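# Flip the grey finned box onto its fins

## Task

Turn the grey finned box upside down in place so it ends up resting flat on its fins with its feet pointing upward.

## Robot and tools

Robot: two arms, left_arm and right_arm, each ending in a two-finger parallel gripper. In the scene frame the origin sits at table-top height midway between the arms' nominal bases; +z is up, +x points out over the table, and left_arm is on the +y side (arm names do not match image sides). Calibrated root poses: left_arm at (+0.026, +0.257, +0.013) m, quat_wxyz (+1.000, 0, 0, -0.019); right_arm at (+0.001, -0.338, +0.037) m, quat_wxyz (+1.000, 0, 0, +0.016). A camera stand is fixed to the floor behind the arms. Loose objects may get a brief push now and then.

Frames: every hand pose, velocity, target and wrist-camera pose is reported in that arm's own base frame; fixed cameras and the table use the scene frame. A gripper's fingers point along its +z and open and close along its y. end_effector_position (metres) is the spot between the pads, roughly 1 cm back from the tips; end_effector_quat_wxyz gives orientation. Printed values can be off by a few centimetres, more at long reach.

Command rows: one row is 14 numbers in [-1, 1], left_arm first then right_arm, each as dx, dy, dz, rx, ry, rz, opening. The first six are an offset, not a pose: they are measured from that arm's Hand target as it was when the action or move began, along that arm's base axes, and the rotation turns about the Hand target position. rx, ry, rz form a single rotation vector. Scale: 1.0 equals 0.6 m or 180 degrees. A translation longer than 1.0 may be shortened along its direction. Opening is absolute: +1 fully open (0.094 m), -1 closed. Sending six zeros re-commands the current Hand target; a 0 opening is a real command, so resend the present opening to keep a gripper unchanged. Orientation commands are clipped each control step to within 40 degrees of the measured orientation.

execute_actions(actions, cameras): actions is a list of actions; each action is up to 15 rows at 1/30 s per row, and a short action repeats its final row to fill 15 steps. All rows of an action are offsets from the action's start pose, so repeating an offset in a new action moves further. An empty list returns images and full state. cameras: list of names, ["all"], or [].

move(target, speed, blend, opening_speed, grip_force, blocking, cameras): target is one 14-number row, or a list of up to 15 rows, every row counted from the same starting Hand targets. Grippers travel straight lines, no obstacle avoidance, and all arms finish together; a move lasts at least 0.5 s and is cut off at 10 s. speed: m/s per arm path, 0.002 to 4.3, default 0.25 (turning up to twice that in rad/s); one value or one per target. blend: corner rounding in m for a list, 0 means stop at each point. opening_speed: rate of finger change per second on the -1..+1 scale, at least 0.2. grip_force: newtons per pad, 10 to 50 (50 full), one value or one per arm; it persists, and lower values close slowly. blocking=false returns after about 0.5 s while motion continues. The result adds a move: line with the ending (done, off_target, moving, held, fault) and limits (paced means the sent pose was clipped, held means steps were withheld). done means at rest within 10 mm and 2 degrees; neither done nor off_target tells you about contact. Avoid routing a path close to an arm's own base; go around it.

wait(seconds 0 to 10, cameras) lets the scene run with current commands. stop(cameras) brakes a running move. zoom_image(camera, region [x0, y0, x1, y1] in pixels, at most 504 by 504) enlarges part of the newest image of cam_head_left, cam_head_right, cam_high, cam_low, cam_left_wrist or cam_right_wrist (all 672x504). read_manual(section="licences") only returns licence text. finished_scene(scene) ends the current scene, given its number; it is irreversible and the box must stay flipped without the robot.

Results: Hand target is the last commanded pose after clipping, and the next offsets count from it. Grippers often rest a few centimetres short; the next command, even all zeros, re-requests it. grip_measured is the measured opening on the command scale; it tracks the command, so a grasp shows little; it reads slightly wide when empty and a bit narrow on a squeezed part. grip_effort_nm is the gripper motor's averaged effort (negative closing). Joint torques include the arm's weight, are noisy and offset; numbers 3 and 4 wrap at ±28 N m. Joint velocities may be summarised as within noise. A MOTOR HOT line appears near 85 °C; at 100 °C the arm goes limp for 30 to 60 s or more, so avoid long holds, stretched arms or pushing at unreachable poses.

Avoid: the box or anything else falling off the table or being left off it; dropping or releasing a moving part; fast impacts or strong pushes (a blocked arm keeps pressing until you command its target back past the gripper); grippers, housings or wrist cameras meeting each other, since the clearance check does not prevent that and a moderate collision between arms can fail the scene; closing one gripper on the other arm's fingers.

Each tool is called as name(argument=value, ...), one argument or row to a line, values as JSON.

## Session

execute_actions(
  actions=[],
)

Scene clock: 0.00 s.
left_arm: end_effector_position=(+0.1935, +0.1162, +0.2045) grip_measured=+1.000 grip_effort_nm=n/a end_effector_quat_wxyz=(+0.168, +0.348, +0.922, -0.036) | right_arm: end_effector_position=(+0.3782, +0.0839, +0.3232) grip_measured=+1.000 grip_effort_nm=n/a end_effector_quat_wxyz=(+0.361, -0.079, +0.896, +0.245)
Joint positions: left_arm=[0.802 0.841 0.799 -1.459 0.338 1.512 0.094] | right_arm=[-0.008 0.898 0.937 -0.836 -0.525 0.036 0.094]
Joint velocities: within noise
Joint torques (N m): no reading
Heat: left arm: hottest elbow 33 °C; right arm: hottest waist 32 °C.
Hand target: left_arm +0.1971, +0.1200, +0.2124; +0.172, +0.350, +0.921, -0.027 | right_arm +0.3828, +0.0838, +0.3395; +0.376, -0.083, +0.890, +0.244
Tool commands: left_gripper/opening=+1.0 right_gripper/opening=+1.0

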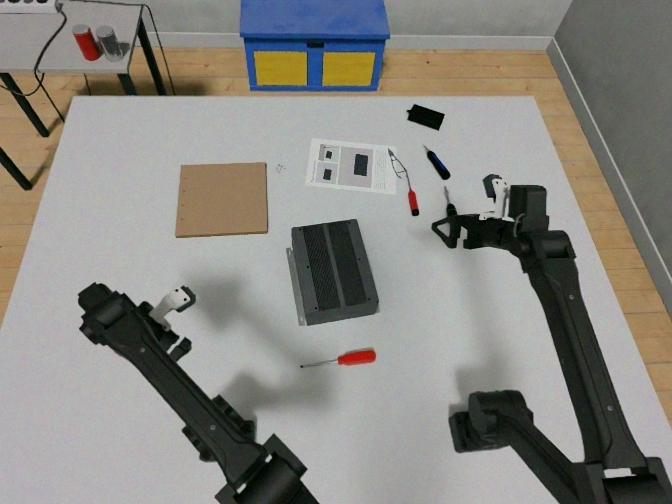

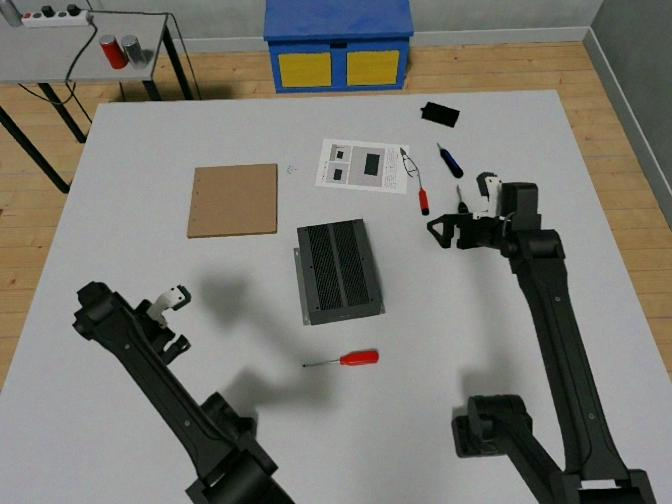

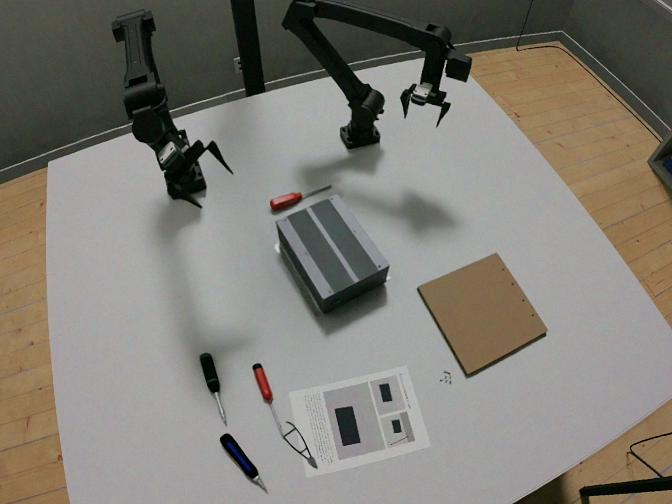

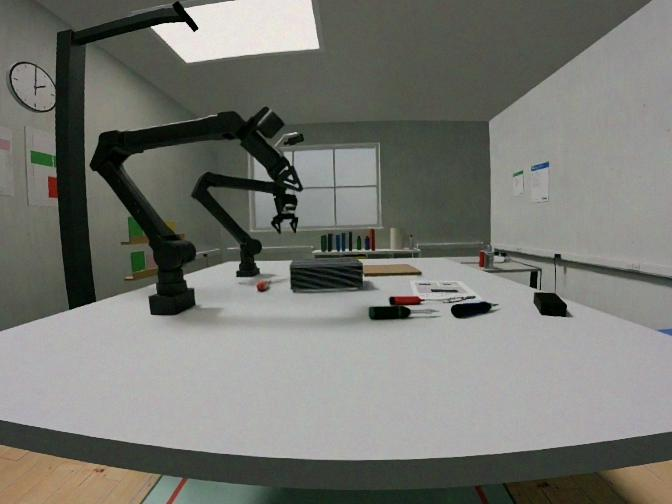

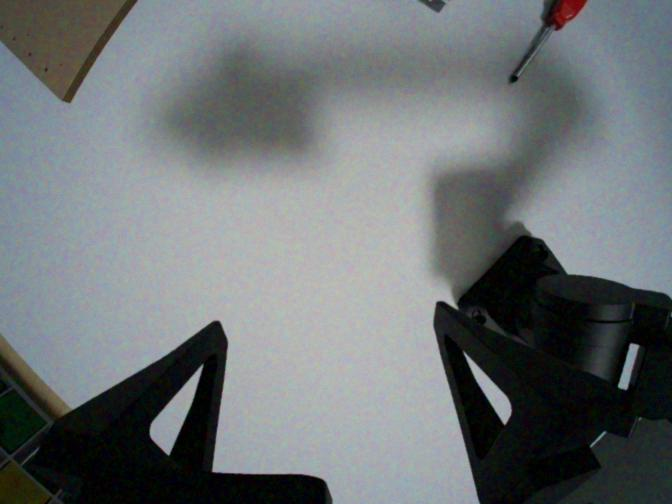

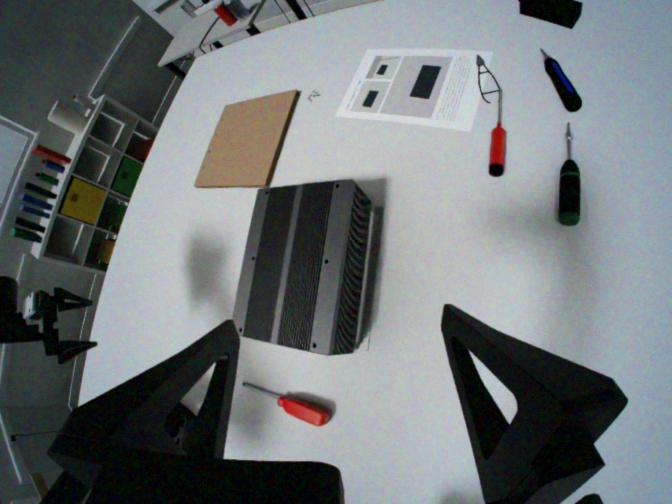

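zoom_image(
  camera="cam_head_left",
  region=[260, 190, 420, 350],
)

zoom_image(
  camera="cam_high",
  region=[240, 160, 440, 340],
)

zoom_image(
  camera="cam_low",
  region=[230, 220, 470, 340],
)

zoom_image(
  camera="cam_right_wrist",
  region=[210, 150, 420, 380],
)

zoom_image(
  camera="cam_head_right",
  region=[260, 190, 420, 350],
)

Scaled by 3.150.

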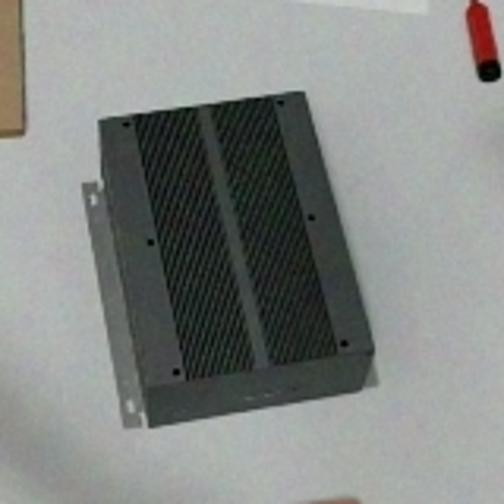

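Scaled by 2.520.

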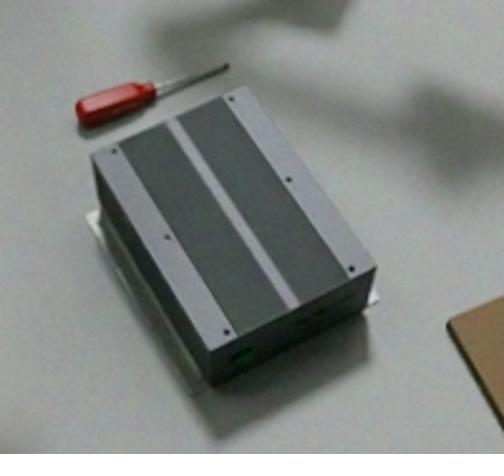

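Scaled by 2.100.

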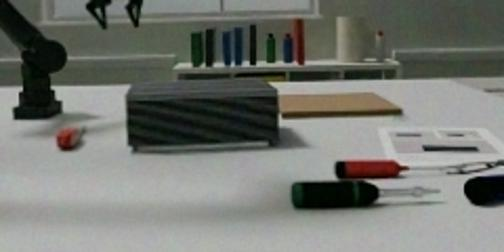

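Scaled by 2.191 from the camera's 672x504 image, which has a finer 960x720 frame.

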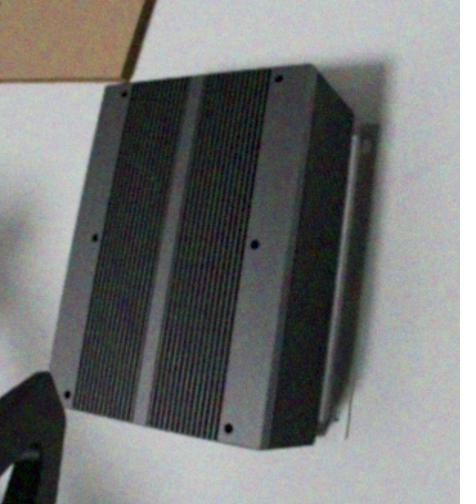

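Scaled by 3.150.

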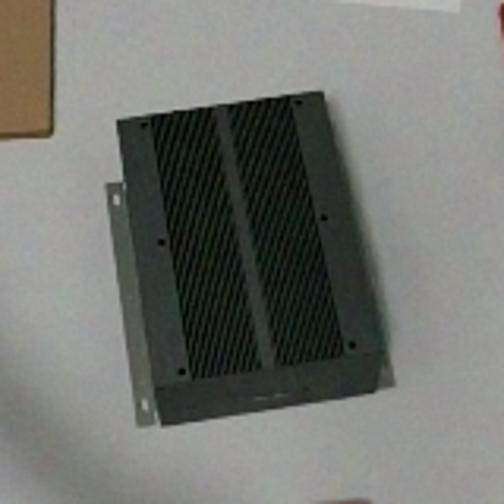

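move(
  target=[0,0,0,0,0,0,1, -0.038,-0.056,-0.40,0.0824,-0.2408,0.2294,1],
  cameras=["cam_right_wrist","cam_head_left"],
)

Scene clock: 51.10 s.
left_arm: end_effector_position=(+0.1935, +0.1162, +0.2045) grip_measured=+1.000 grip_effort_nm=0.02 end_effector_quat_wxyz=(+0.168, +0.348, +0.922, -0.036) | right_arm: end_effector_position=(+0.3523, +0.0580, +0.0966) grip_measured=+1.000 grip_effort_nm=-0.01 end_effector_quat_wxyz=(+0.572, -0.397, +0.583, +0.419)
Joint positions: left_arm=[0.802 0.841 0.799 -1.459 0.338 1.512 0.094] | right_arm=[-0.345 1.64 0.468 0.318 -1.577 -0.819 0.094]
Joint torques (N m): left_arm=[-0.79 -1.26 10.19 0.76 0.37 -0.2] | right_arm=[-2.2 -7.41 4.89 1.65 -0.76 -0.18]
Heat: left arm: hottest elbow 38 °C; right arm: hottest elbow 41 °C.
Hand target: left_arm +0.1971, +0.1200, +0.2124; +0.172, +0.350, +0.921, -0.027 | right_arm +0.3599, +0.0502, +0.0994; +0.570, -0.418, +0.570, +0.419
Off the commanded pose: left_arm 0.010 m, 1 deg | right_arm 0.011 m, 3 deg.
joint sent to its limit (right arm) — joint 5 (wrist yaw), lower limit. The joint targets are off in orientation, not in position.
move: off_target (right_arm)
Images, in order (width x height): cam_head_left 672x504, cam_right_wrist 672x504.

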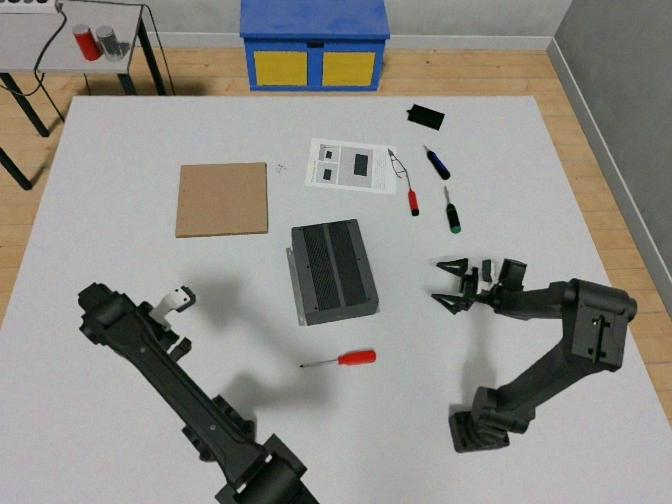

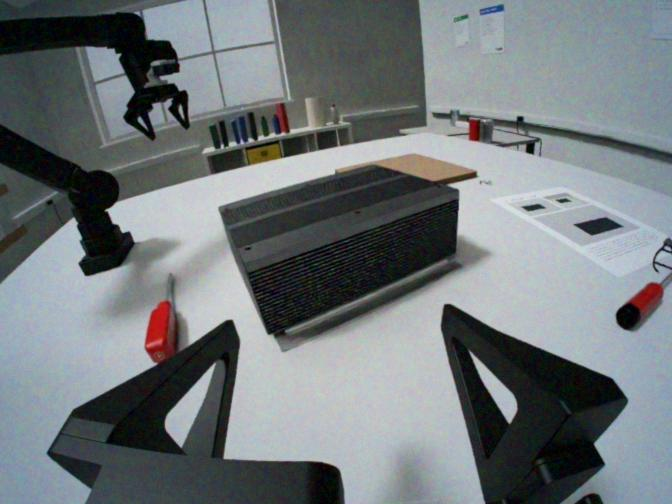

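zoom_image(
  camera="cam_right_wrist",
  region=[210, 150, 480, 360],
)

zoom_image(
  camera="cam_right_wrist",
  region=[230, 270, 350, 360],
)

zoom_image(
  camera="cam_right_wrist",
  region=[400, 210, 490, 300],
)

Scaled by 1.867 from the camera's 672x504 image, which has a finer 960x720 frame.

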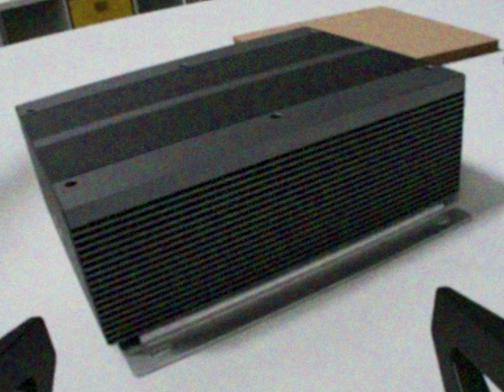

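Scaled by 4.200 from the camera's 672x504 image, which has a finer 960x720 frame.

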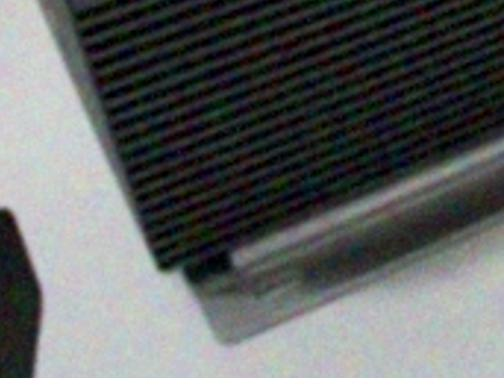

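Scaled by 5.600 from the camera's 672x504 image, which has a finer 960x720 frame.

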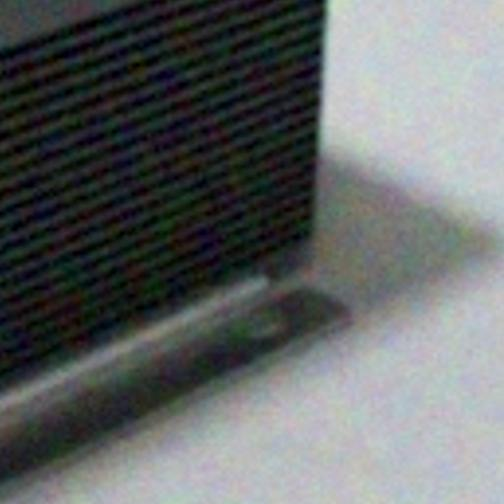

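move(
  target=[
    [0,0,0,0,0,0,1, -0.10,0.1,0.15,-0.25,0.038,0.038,1],
    [0,0,0,0,0,0,1, -0.267,0.333,0.101,-0.496,0.0757,0.0762,1],
  ],
  blend=[0.05,0],
  cameras=["cam_right_wrist","cam_head_left"],
)

Scene clock: 115.70 s.
left_arm: end_effector_position=(+0.1935, +0.1162, +0.2045) grip_measured=+1.000 grip_effort_nm=0.02 end_effector_quat_wxyz=(+0.168, +0.348, +0.922, -0.036) | right_arm: end_effector_position=(+0.1927, +0.2361, +0.1456) grip_measured=+1.000 grip_effort_nm=-0.01 end_effector_quat_wxyz=(+0.015, +0.706, -0.708, +0.000)
Joint positions: left_arm=[0.802 0.841 0.799 -1.459 0.338 1.512 0.094] | right_arm=[0.886 1.199 0.894 -1.295 -0.003 -0.681 0.094]
Joint torques (N m): left_arm=[-0.79 -1.08 10.19 0.7 0.38 -0.2] | right_arm=[-0.09 -5.13 10.88 0.28 0.11 0.09]
Heat: left arm: hottest elbow 41 °C; right arm: hottest elbow 36 °C.
Hand target: left_arm +0.1971, +0.1200, +0.2124; +0.172, +0.350, +0.921, -0.027 | right_arm +0.1996, +0.2501, +0.1599; +0.000, +0.707, -0.707, +0.001
Off the commanded pose: left_arm 0.010 m, 1 deg | right_arm 0.021 m, 2 deg.
move: off_target (right_arm)
Images, in order (width x height): cam_head_left 672x504, cam_right_wrist 672x504.

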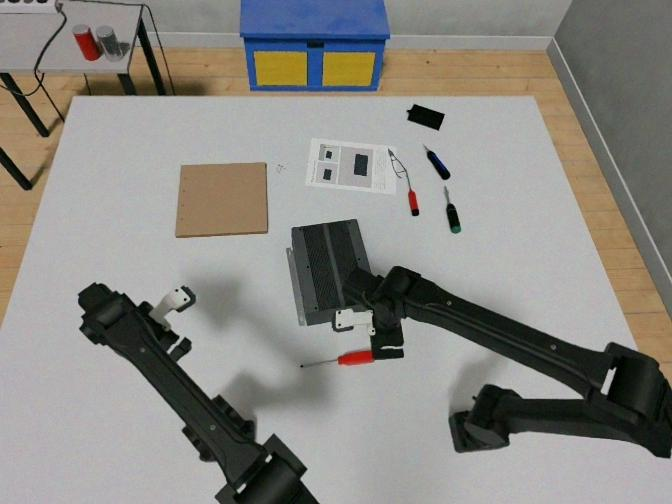

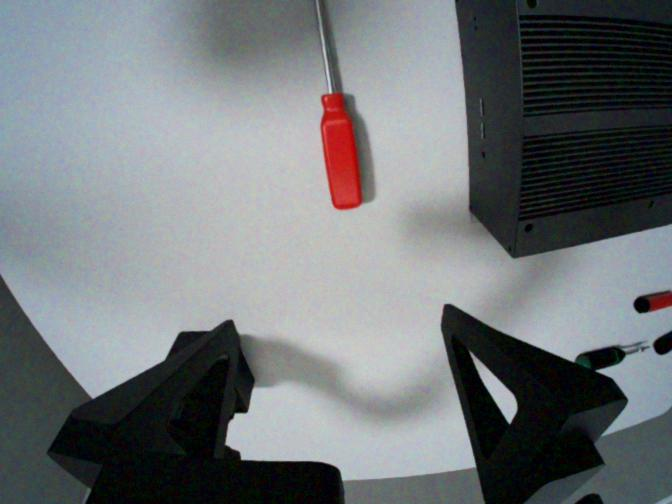

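move(
  target=[0,0,0,0,0,0,1, 0.0175,0.052,-0.192,0,0,0,0.0],
  cameras=["cam_right_wrist"],
)

Scene clock: 142.60 s.
left_arm: end_effector_position=(+0.1935, +0.1162, +0.2045) grip_measured=+1.000 grip_effort_nm=0.02 end_effector_quat_wxyz=(+0.168, +0.348, +0.922, -0.036) | right_arm: end_effector_position=(+0.2096, +0.2736, +0.0441) grip_measured=+0.002 grip_effort_nm=-0.09 end_effector_quat_wxyz=(+0.006, +0.705, -0.709, +0.000)
Joint positions: left_arm=[0.802 0.841 0.799 -1.459 0.338 1.512 0.094] | right_arm=[0.917 1.434 0.811 -0.96 -0.002 -0.649 0.047]
Joint torques (N m): left_arm=[-0.73 -1.08 10.22 0.69 0.37 -0.19] | right_arm=[0.62 -7.59 6.99 0.85 0.07 0.09]
Heat: left arm: hottest elbow 41 °C; right arm: hottest elbow 38 °C.
Hand target: left_arm +0.1971, +0.1200, +0.2124; +0.172, +0.350, +0.921, -0.027 | right_arm +0.2102, +0.2813, +0.0448; +0.000, +0.707, -0.707, +0.001
Off the commanded pose: left_arm 0.010 m, 1 deg | right_arm 0.008 m, 1 deg.
move: done
Images, in order (width x height): cam_right_wrist 672x504.

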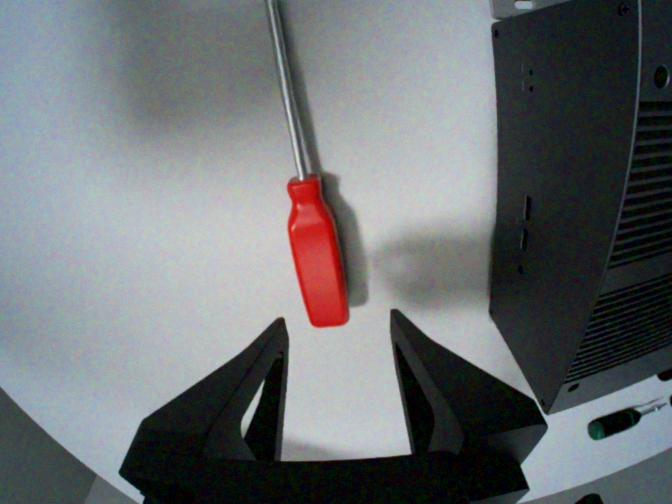

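move(
  target=[
    [0,0,0,0,0,0,1, -0.0143,0,-0.104,0,0,0.033,0.0],
    [0,0,0,0,0,0,1, -0.0143,0,-0.104,0,0,0.033,-0.75],
  ],
  speed=0.12,
  cameras=["cam_right_wrist"],
)

Scene clock: 156.30 s.
left_arm: end_effector_position=(+0.1935, +0.1162, +0.2045) grip_measured=+1.000 grip_effort_nm=0.02 end_effector_quat_wxyz=(+0.168, +0.348, +0.922, -0.036) | right_arm: end_effector_position=(+0.2037, +0.2766, -0.0155) grip_measured=-0.412 grip_effort_nm=-1.04 end_effector_quat_wxyz=(+0.002, +0.735, -0.678, +0.000)
Joint positions: left_arm=[0.802 0.841 0.799 -1.459 0.338 1.512 0.094] | right_arm=[0.937 1.551 0.736 -0.759 -0.001 -0.715 0.028]
Joint torques (N m): left_arm=[-0.67 -1.08 10.15 0.69 0.37 -0.2] | right_arm=[0.44 -8.18 5.64 0.88 0.02 -0.14]
Heat: left arm: hottest elbow 41 °C; right arm: hottest elbow 38 °C.
Hand target: left_arm +0.1971, +0.1200, +0.2124; +0.172, +0.350, +0.921, -0.027 | right_arm +0.2017, +0.2813, -0.0176; +0.000, +0.743, -0.670, +0.001
Off the commanded pose: left_arm 0.010 m, 1 deg | right_arm 0.005 m, 1 deg.
move: done
Images, in order (width x height): cam_right_wrist 672x504.

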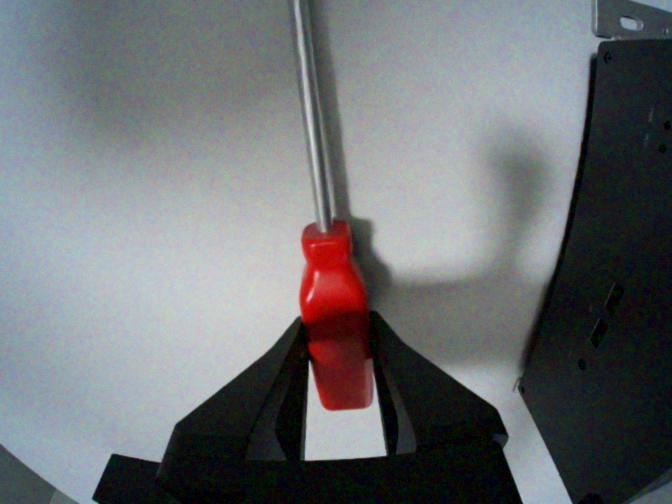

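move(
  target=[
    [0,0,0,0,0,0,1, 0.0,0.0,0.217,0,0,0,-0.75],
    [0,0,0,0,0,0,1, 0.33,-0.667,0.217,0,0,0,-0.75],
    [0,0,0,0,0,0,1, 0.33,-0.667,0.05,0,0,0,-0.75],
  ],
  blend=[0.04,0.04,0],
  cameras=["cam_right_wrist","cam_head_left"],
)

Scene clock: 171.83 s.
left_arm: end_effector_position=(+0.1935, +0.1162, +0.2045) grip_measured=+1.000 grip_effort_nm=0.02 end_effector_quat_wxyz=(+0.168, +0.348, +0.922, -0.036) | right_arm: end_effector_position=(+0.3935, -0.1127, +0.0093) grip_measured=-0.412 grip_effort_nm=-1.04 end_effector_quat_wxyz=(+0.006, +0.744, -0.668, -0.007)
Joint positions: left_arm=[0.802 0.841 0.799 -1.459 0.338 1.512 0.094] | right_arm=[-0.276 1.654 0.957 -0.893 0.004 -1.953 0.028]
Joint torques (N m): left_arm=[-0.85 -1.14 10.18 0.7 0.37 -0.19] | right_arm=[-0.97 -11.4 6.65 0.68 -0.29 -0.12]
Heat: left arm: hottest elbow 42 °C; right arm: hottest elbow 38 °C.
Hand target: left_arm +0.1971, +0.1200, +0.2124; +0.172, +0.350, +0.921, -0.027 | right_arm +0.3996, -0.1189, +0.0124; +0.000, +0.743, -0.670, +0.001
Off the commanded pose: left_arm 0.010 m, 1 deg | right_arm 0.009 m, 1 deg.
move: done
Images, in order (width x height): cam_head_left 672x504, cam_right_wrist 672x504.

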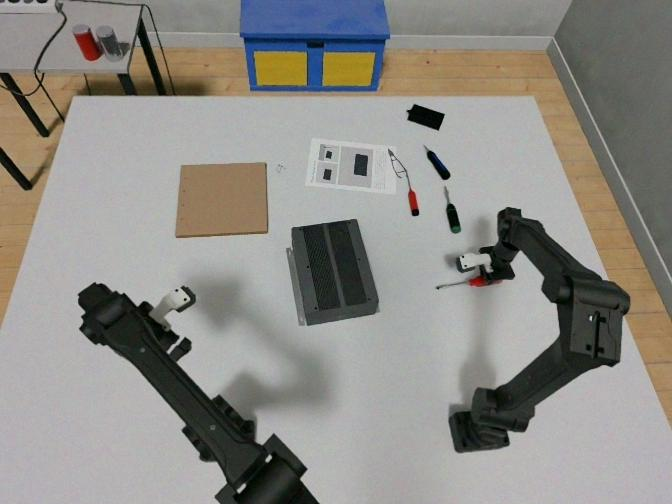

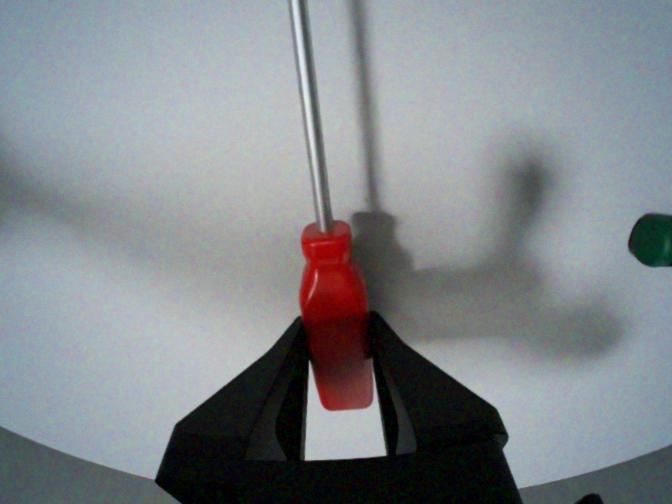

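move(
  target=[0,0,0,0,0,0,1, 0,0,-0.043,0,0,0,-0.75],
  speed=0.08,
  cameras=["cam_right_wrist"],
)

Scene clock: 176.67 s.
left_arm: end_effector_position=(+0.1935, +0.1162, +0.2045) grip_measured=+1.000 grip_effort_nm=0.02 end_effector_quat_wxyz=(+0.168, +0.348, +0.922, -0.036) | right_arm: end_effector_position=(+0.3966, -0.1136, -0.0129) grip_measured=-0.412 grip_effort_nm=-1.04 end_effector_quat_wxyz=(+0.004, +0.744, -0.668, -0.003)
Joint positions: left_arm=[0.802 0.841 0.799 -1.459 0.338 1.512 0.094] | right_arm=[-0.276 1.698 0.94 -0.822 0.004 -1.954 0.028]
Joint torques (N m): left_arm=[-0.85 -1.14 10.19 0.72 0.38 -0.2] | right_arm=[-1.32 -11.46 6 0.62 -0.26 -0.09]
Heat: left arm: hottest elbow 42 °C; right arm: hottest elbow 37 °C.
Hand target: left_arm +0.1971, +0.1200, +0.2124; +0.172, +0.350, +0.921, -0.027 | right_arm +0.3997, -0.1190, -0.0133; +0.000, +0.743, -0.670, +0.001
Off the commanded pose: left_arm 0.010 m, 1 deg | right_arm 0.006 m, 1 deg.
move: done
Images, in order (width x height): cam_right_wrist 672x504.

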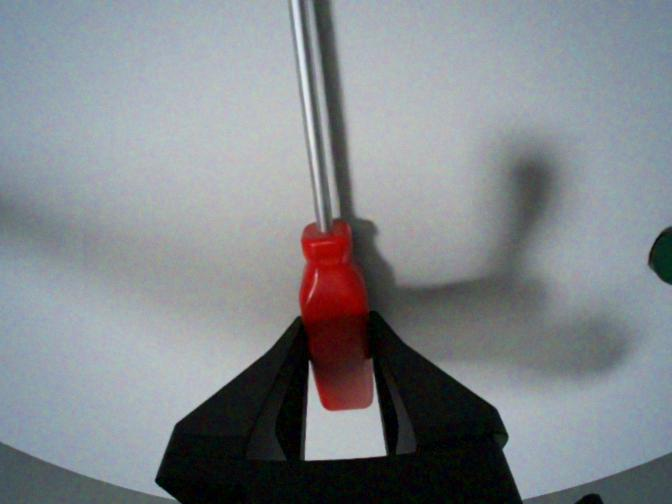

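move(
  target=[
    [0,0,0,0,0,0,1, 0,0,-0.005,0,0,0,-0.75],
    [0,0,0,0,0,0,1, 0,0,-0.005,0,0,0,-0.2],
    [0,0,0,0,0,0,1, 0,0,0.2,0,0,0,-0.2],
  ],
  speed=0.1,
  cameras=["cam_right_wrist"],
)

Scene clock: 185.77 s.
left_arm: end_effector_position=(+0.1935, +0.1162, +0.2045) grip_measured=+1.000 grip_effort_nm=0.02 end_effector_quat_wxyz=(+0.168, +0.348, +0.922, -0.036) | right_arm: end_effector_position=(+0.3857, -0.1105, +0.0896) grip_measured=-0.202 grip_effort_nm=0.08 end_effector_quat_wxyz=(+0.010, +0.744, -0.668, -0.017)
Joint positions: left_arm=[0.802 0.841 0.799 -1.459 0.338 1.512 0.094] | right_arm=[-0.276 1.522 1.047 -1.135 0.004 -1.954 0.038]
Joint torques (N m): left_arm=[-0.79 -1.03 10.19 0.72 0.37 -0.2] | right_arm=[-1.38 -10.81 10.02 -0.1 -0.25 -0.16]
Heat: left arm: hottest elbow 42 °C; right arm: hottest elbow 37 °C.
Hand target: left_arm +0.1971, +0.1200, +0.2124; +0.172, +0.350, +0.921, -0.027 | right_arm +0.3997, -0.1190, +0.1065; +0.000, +0.743, -0.669, +0.001
Off the commanded pose: left_arm 0.010 m, 1 deg | right_arm 0.024 m, 2 deg.
move: off_target (right_arm)
Images, in order (width x height): cam_right_wrist 672x504.

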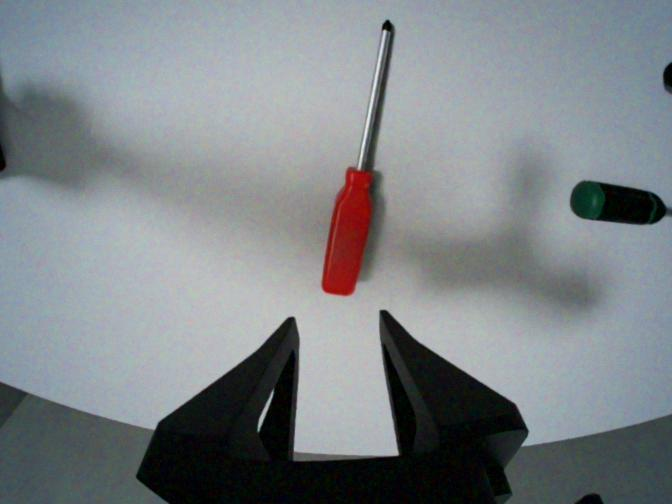

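move(
  target=[
    [0,0,0,0,0,0,1, -0.30,0.482,0.15,0,0,-0.489,1],
    [0,0,0,0,0,0,1, -0.26,0.66,0.05,0.562,0.073,-0.808,1],
  ],
  speed=0.3,
  cameras=["cam_right_wrist","cam_head_left"],
)

Scene clock: 248.27 s.
left_arm: end_effector_position=(+0.1935, +0.1162, +0.2045) grip_measured=+1.000 grip_effort_nm=0.02 end_effector_quat_wxyz=(+0.168, +0.348, +0.922, -0.036) | right_arm: end_effector_position=(+0.2471, +0.2714, +0.1360) grip_measured=+0.998 grip_effort_nm=0.07 end_effector_quat_wxyz=(+0.381, +0.517, +0.629, +0.437)
Joint positions: left_arm=[0.802 0.841 0.799 -1.459 0.338 1.512 0.094] | right_arm=[1.238 1.139 0.366 0.148 0.979 2.081 0.094]
Joint torques (N m): left_arm=[-0.79 -1.08 10.17 0.73 0.39 -0.2] | right_arm=[0.5 -3.25 6.58 2.17 0.48 0.01]
Heat: left arm: hottest elbow 42 °C; right arm: hottest elbow 40 °C.
Hand target: left_arm +0.1971, +0.1200, +0.2124; +0.172, +0.350, +0.921, -0.027 | right_arm +0.2437, +0.2770, +0.1366; +0.373, +0.533, +0.622, +0.436
Off the commanded pose: left_arm 0.010 m, 1 deg | right_arm 0.007 m, 2 deg.
joint sent to its limit (right arm) — joint 6 (wrist roll), upper limit. The joint targets still meet the commanded pose.
move: done
Images, in order (width x height): cam_head_left 672x504, cam_right_wrist 672x504.

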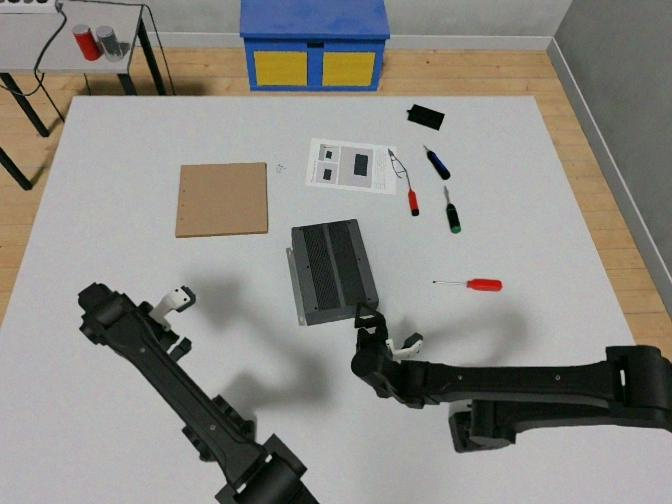

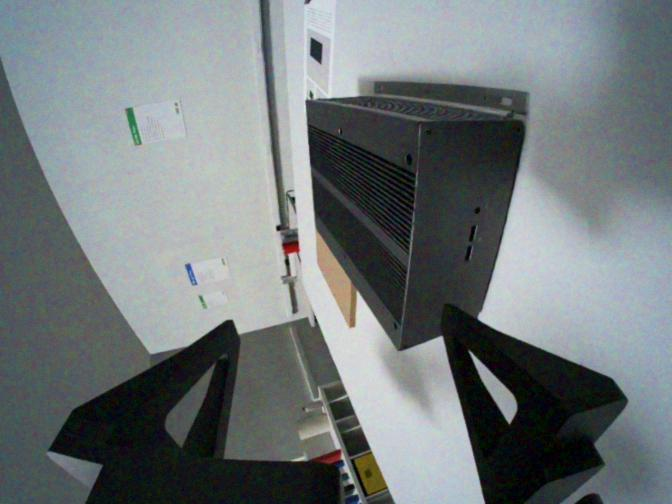

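move(
  target=[0,0,0,0,0,0,1, 0.0205,0.028,-0.178,0.0043,-0.0274,0,1],
  speed=0.12,
  cameras=["cam_right_wrist","cam_head_left","cam_low"],
)

Scene clock: 326.63 s.
left_arm: end_effector_position=(+0.1935, +0.1162, +0.2045) grip_measured=+1.000 grip_effort_nm=0.02 end_effector_quat_wxyz=(+0.168, +0.348, +0.922, -0.036) | right_arm: end_effector_position=(+0.2572, +0.2864, +0.0288) grip_measured=+0.998 grip_effort_nm=0.07 end_effector_quat_wxyz=(+0.397, +0.520, +0.603, +0.456)
Joint positions: left_arm=[0.802 0.841 0.799 -1.459 0.338 1.512 0.094] | right_arm=[1.238 1.748 0.333 0.869 1.029 2.047 0.094]
Joint torques (N m): left_arm=[-0.73 -1.03 10.18 0.75 0.38 -0.2] | right_arm=[0.09 -6.77 2.66 2.11 0.46 -0.21]
Heat: left arm: hottest elbow 43 °C; right arm: hottest elbow 38 °C.
Hand target: left_arm +0.1971, +0.1200, +0.2124; +0.172, +0.350, +0.921, -0.027 | right_arm +0.2560, +0.2938, +0.0298; +0.396, +0.516, +0.603, +0.463
Off the commanded pose: left_arm 0.010 m, 1 deg | right_arm 0.008 m, 1 deg.
move: done
Images, in order (width x height): cam_head_left 672x504, cam_low 672x504, cam_right_wrist 672x504.

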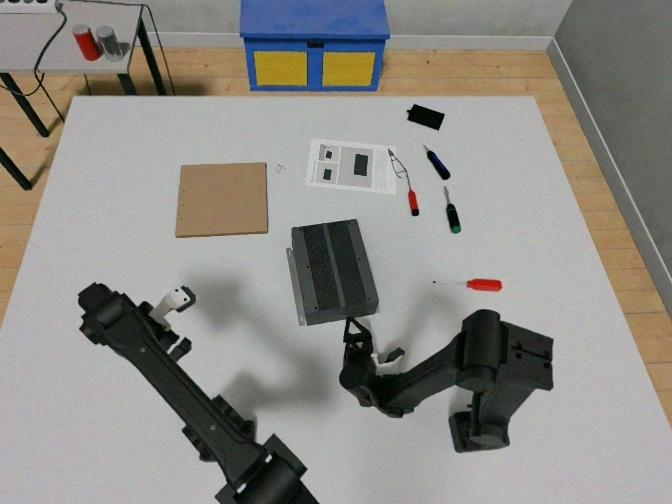

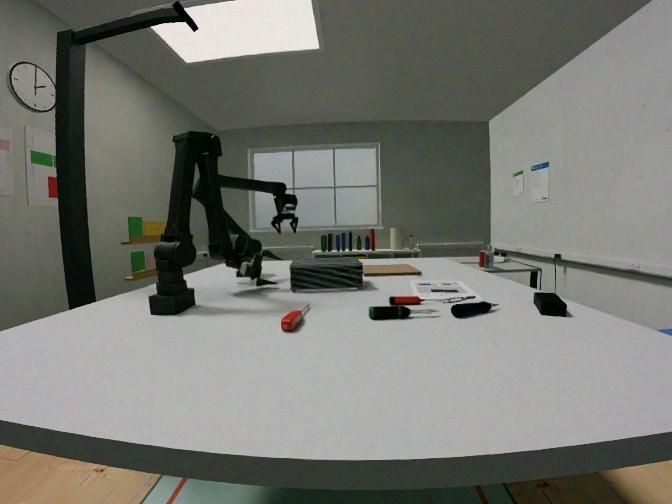

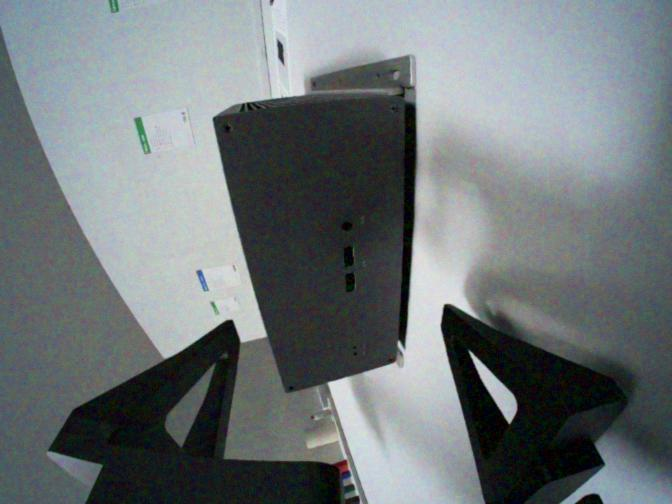

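zoom_image(
  camera="cam_right_wrist",
  region=[200, 50, 540, 400],
)

zoom_image(
  camera="cam_low",
  region=[220, 240, 380, 310],
)

zoom_image(
  camera="cam_head_left",
  region=[270, 210, 420, 360],
)

Scaled by 1.440 from the camera's 672x504 image, which has a finer 960x720 frame.

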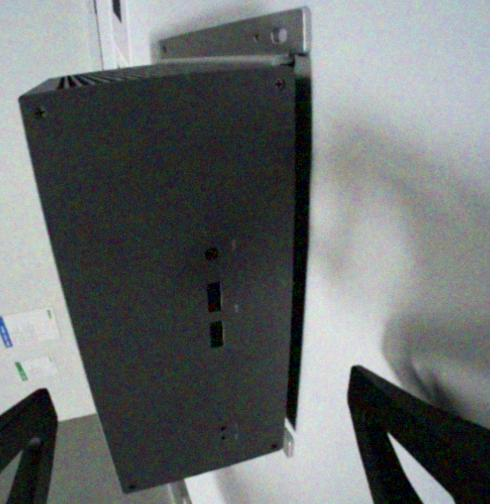

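Scaled by 3.150.

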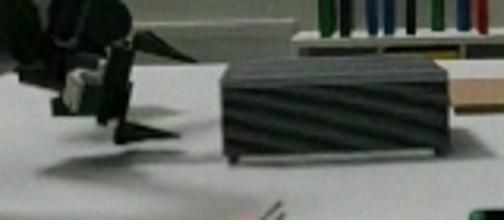

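Scaled by 3.360.

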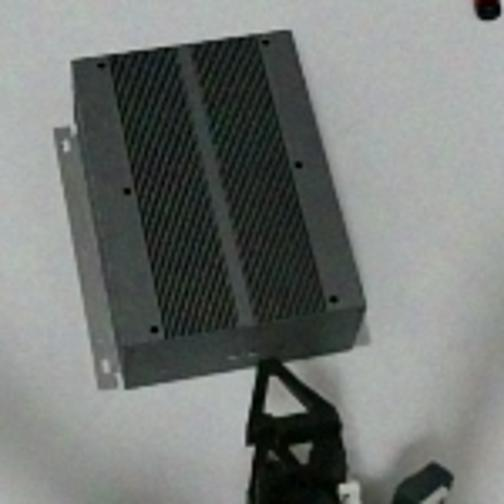

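move(
  target=[0,0,0,0,0,0,1, -0.001,0.015,-0.013,0,0,0.007,1],
  speed=0.06,
)

move(
  target=[0,0,0,0,0,0,1, 0,0,-0.007,0,0,0,1],
  speed=0.03,
)

move(
  target=[0,0,0,0,0,0,1, 0,0,-0.007,0,0,0,1],
  speed=0.03,
)

zoom_image(
  camera="cam_low",
  region=[220, 240, 380, 310],
)

Scene clock: 361.20 s.
left_arm: end_effector_position=(+0.1935, +0.1162, +0.2045) grip_measured=+1.000 grip_effort_nm=0.02 end_effector_quat_wxyz=(+0.168, +0.348, +0.922, -0.036) | right_arm: end_effector_position=(+0.2573, +0.2913, +0.0209) grip_measured=+0.998 grip_effort_nm=0.07 end_effector_quat_wxyz=(+0.396, +0.515, +0.607, +0.458)
Joint positions: left_arm=[0.802 0.841 0.799 -1.459 0.338 1.512 0.094] | right_arm=[1.241 1.795 0.342 0.915 1.021 2.031 0.094]
Joint torques (N m): left_arm=[-0.73 -1.14 10.18 0.73 0.38 -0.2] | right_arm=[0.85 -6.3 3.04 2.3 0.19 -0.28]
Heat: left arm: hottest elbow 43 °C; right arm: hottest elbow 35 °C.
Hand target: left_arm +0.1971, +0.1200, +0.2124; +0.172, +0.350, +0.921, -0.027 | right_arm +0.2554, +0.3028, +0.0221; +0.391, +0.509, +0.608, +0.467
Off the commanded pose: left_arm 0.010 m, 1 deg | right_arm 0.012 m, 1 deg.
move: off_target (right_arm)

Scene clock: 362.10 s.
left_arm: end_effector_position=(+0.1935, +0.1162, +0.2045) grip_measured=+1.000 grip_effort_nm=0.02 end_effector_quat_wxyz=(+0.168, +0.348, +0.922, -0.036) | right_arm: end_effector_position=(+0.2570, +0.2907, +0.0163) grip_measured=+0.998 grip_effort_nm=0.07 end_effector_quat_wxyz=(+0.396, +0.514, +0.608, +0.457)
Joint positions: left_arm=[0.802 0.841 0.799 -1.459 0.338 1.512 0.094] | right_arm=[1.241 1.816 0.342 0.935 1.021 2.03 0.094]
Joint torques (N m): left_arm=[-0.62 -1.08 10.18 0.72 0.37 -0.19] | right_arm=[0.38 -7.18 2.93 2.22 0.15 -0.24]
Heat: left arm: hottest elbow 43 °C; right arm: hottest elbow 35 °C.
Hand target: left_arm +0.1971, +0.1200, +0.2124; +0.172, +0.350, +0.921, -0.027 | right_arm +0.2553, +0.3028, +0.0177; +0.391, +0.509, +0.608, +0.467
Off the commanded pose: left_arm 0.010 m, 1 deg | right_arm 0.012 m, 1 deg.
move: off_target (right_arm)

Scene clock: 363.00 s.
left_arm: end_effector_position=(+0.1935, +0.1162, +0.2045) grip_measured=+1.000 grip_effort_nm=0.02 end_effector_quat_wxyz=(+0.168, +0.348, +0.922, -0.036) | right_arm: end_effector_position=(+0.2577, +0.2928, +0.0147) grip_measured=+0.998 grip_effort_nm=0.07 end_effector_quat_wxyz=(+0.396, +0.515, +0.606, +0.460)
Joint positions: left_arm=[0.802 0.841 0.799 -1.459 0.338 1.512 0.094] | right_arm=[1.241 1.833 0.347 0.957 1.021 2.027 0.094]
Joint torques (N m): left_arm=[-0.85 -1.03 10.14 0.69 0.37 -0.2] | right_arm=[0.26 -6.59 2.47 2.15 0.18 -0.21]
Heat: left arm: hottest elbow 43 °C; right arm: hottest elbow 35 °C.
Hand target: left_arm +0.1971, +0.1200, +0.2124; +0.172, +0.350, +0.921, -0.027 | right_arm +0.2553, +0.3028, +0.0136; +0.391, +0.509, +0.608, +0.467
Off the commanded pose: left_arm 0.010 m, 1 deg | right_arm 0.010 m, 1 deg.
move: done

Scaled by 3.150.
This view is cut from an older image: the scene may have changed since it was taken.

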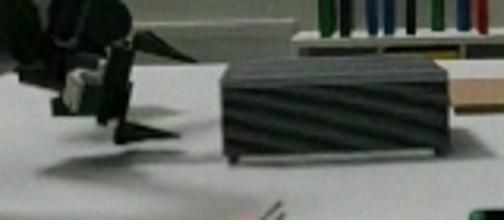

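move(
  target=[0,0,0,0,0,0,1, 0,0,-0.005,0,0,0,1],
  speed=0.03,
)

move(
  target=[0,0,0,0,0,0,1, 0,0,-0.005,0,0,0,1],
  speed=0.03,
)

move(
  target=[0,0,0,0,0,0,1, 0,0,-0.005,0,0,0,1],
  speed=0.03,
  cameras=["cam_low","cam_right_wrist","cam_head_left"],
)

zoom_image(
  camera="cam_low",
  region=[220, 240, 380, 310],
)

zoom_image(
  camera="cam_right_wrist",
  region=[200, 50, 540, 400],
)

Scene clock: 370.13 s.
left_arm: end_effector_position=(+0.1935, +0.1162, +0.2045) grip_measured=+1.000 grip_effort_nm=0.02 end_effector_quat_wxyz=(+0.168, +0.348, +0.922, -0.036) | right_arm: end_effector_position=(+0.2579, +0.2935, +0.0149) grip_measured=+0.998 grip_effort_nm=0.07 end_effector_quat_wxyz=(+0.396, +0.514, +0.604, +0.463)
Joint positions: left_arm=[0.802 0.841 0.799 -1.459 0.338 1.512 0.094] | right_arm=[1.241 1.84 0.347 0.976 1.021 2.019 0.094]
Joint torques (N m): left_arm=[-0.73 -1.03 10.15 0.73 0.38 -0.2] | right_arm=[0.09 -6.36 2.63 1.8 0.12 -0.11]
Heat: left arm: hottest elbow 43 °C; right arm: hottest elbow 35 °C.
Hand target: left_arm +0.1971, +0.1200, +0.2124; +0.172, +0.350, +0.921, -0.027 | right_arm +0.2553, +0.3028, +0.0105; +0.391, +0.509, +0.608, +0.467
Off the commanded pose: left_arm 0.010 m, 1 deg | right_arm 0.011 m, 1 deg.
move: off_target (right_arm)

Scene clock: 371.00 s.
left_arm: end_effector_position=(+0.1935, +0.1162, +0.2045) grip_measured=+1.000 grip_effort_nm=0.02 end_effector_quat_wxyz=(+0.168, +0.348, +0.922, -0.036) | right_arm: end_effector_position=(+0.2587, +0.2949, +0.0153) grip_measured=+0.998 grip_effort_nm=0.07 end_effector_quat_wxyz=(+0.397, +0.512, +0.603, +0.465)
Joint positions: left_arm=[0.802 0.841 0.799 -1.459 0.338 1.512 0.094] | right_arm=[1.241 1.848 0.35 0.993 1.023 2.01 0.094]
Joint torques (N m): left_arm=[-0.79 -1.08 10.18 0.72 0.38 -0.2] | right_arm=[0.09 -5.66 2.43 1.89 0.04 0]
Heat: left arm: hottest elbow 43 °C; right arm: hottest elbow 35 °C.
Hand target: left_arm +0.1971, +0.1200, +0.2124; +0.172, +0.350, +0.921, -0.027 | right_arm +0.2553, +0.3028, +0.0076; +0.391, +0.509, +0.608, +0.467
Off the commanded pose: left_arm 0.010 m, 1 deg | right_arm 0.012 m, 1 deg.
move: off_target (right_arm)

Scene clock: 371.87 s.
left_arm: end_effector_position=(+0.1935, +0.1162, +0.2045) grip_measured=+1.000 grip_effort_nm=0.02 end_effector_quat_wxyz=(+0.168, +0.348, +0.922, -0.036) | right_arm: end_effector_position=(+0.2590, +0.2949, +0.0157) grip_measured=+0.998 grip_effort_nm=0.07 end_effector_quat_wxyz=(+0.399, +0.511, +0.601, +0.467)
Joint positions: left_arm=[0.802 0.841 0.799 -1.459 0.338 1.512 0.094] | right_arm=[1.241 1.856 0.35 1.011 1.027 2.001 0.094]
Joint torques (N m): left_arm=[-0.85 -1.08 10.19 0.73 0.37 -0.2] | right_arm=[0.56 -5.07 2.39 1.95 -0.17 0.15]
Heat: left arm: hottest elbow 43 °C; right arm: hottest elbow 35 °C.
Hand target: left_arm +0.1971, +0.1200, +0.2124; +0.172, +0.350, +0.921, -0.027 | right_arm +0.2553, +0.3028, +0.0045; +0.391, +0.509, +0.608, +0.467
Off the commanded pose: left_arm 0.010 m, 1 deg | right_arm 0.014 m, 1 deg.
move: off_target (right_arm)
Images, in order (width x height): cam_head_left 672x504, cam_low 672x504, cam_right_wrist 672x504.

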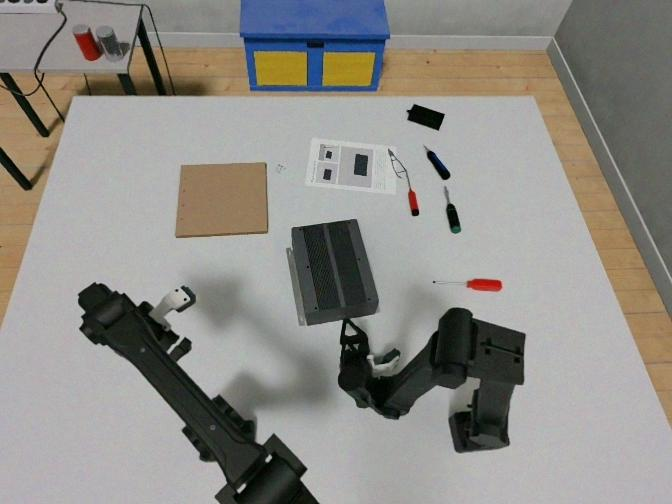

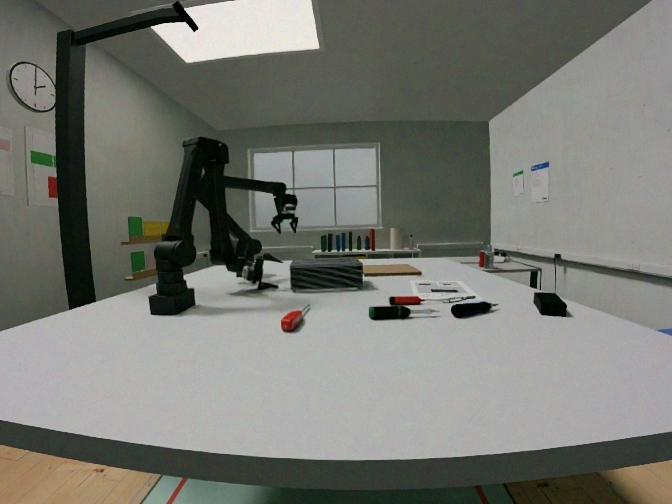

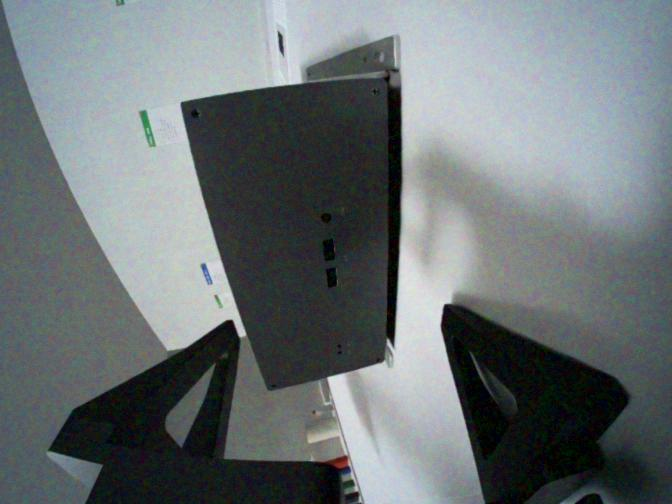

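Scaled by 3.150.

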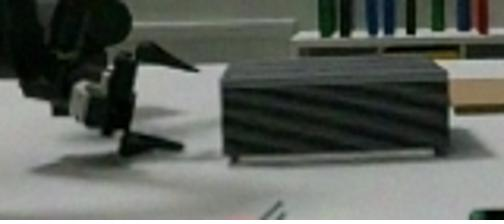

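Scaled by 1.440 from the camera's 672x504 image, which has a finer 960x720 frame.

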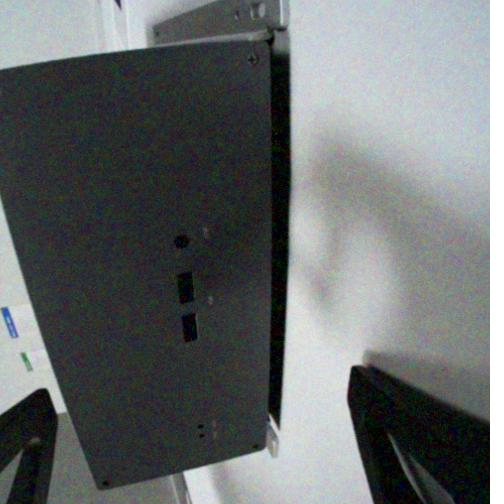

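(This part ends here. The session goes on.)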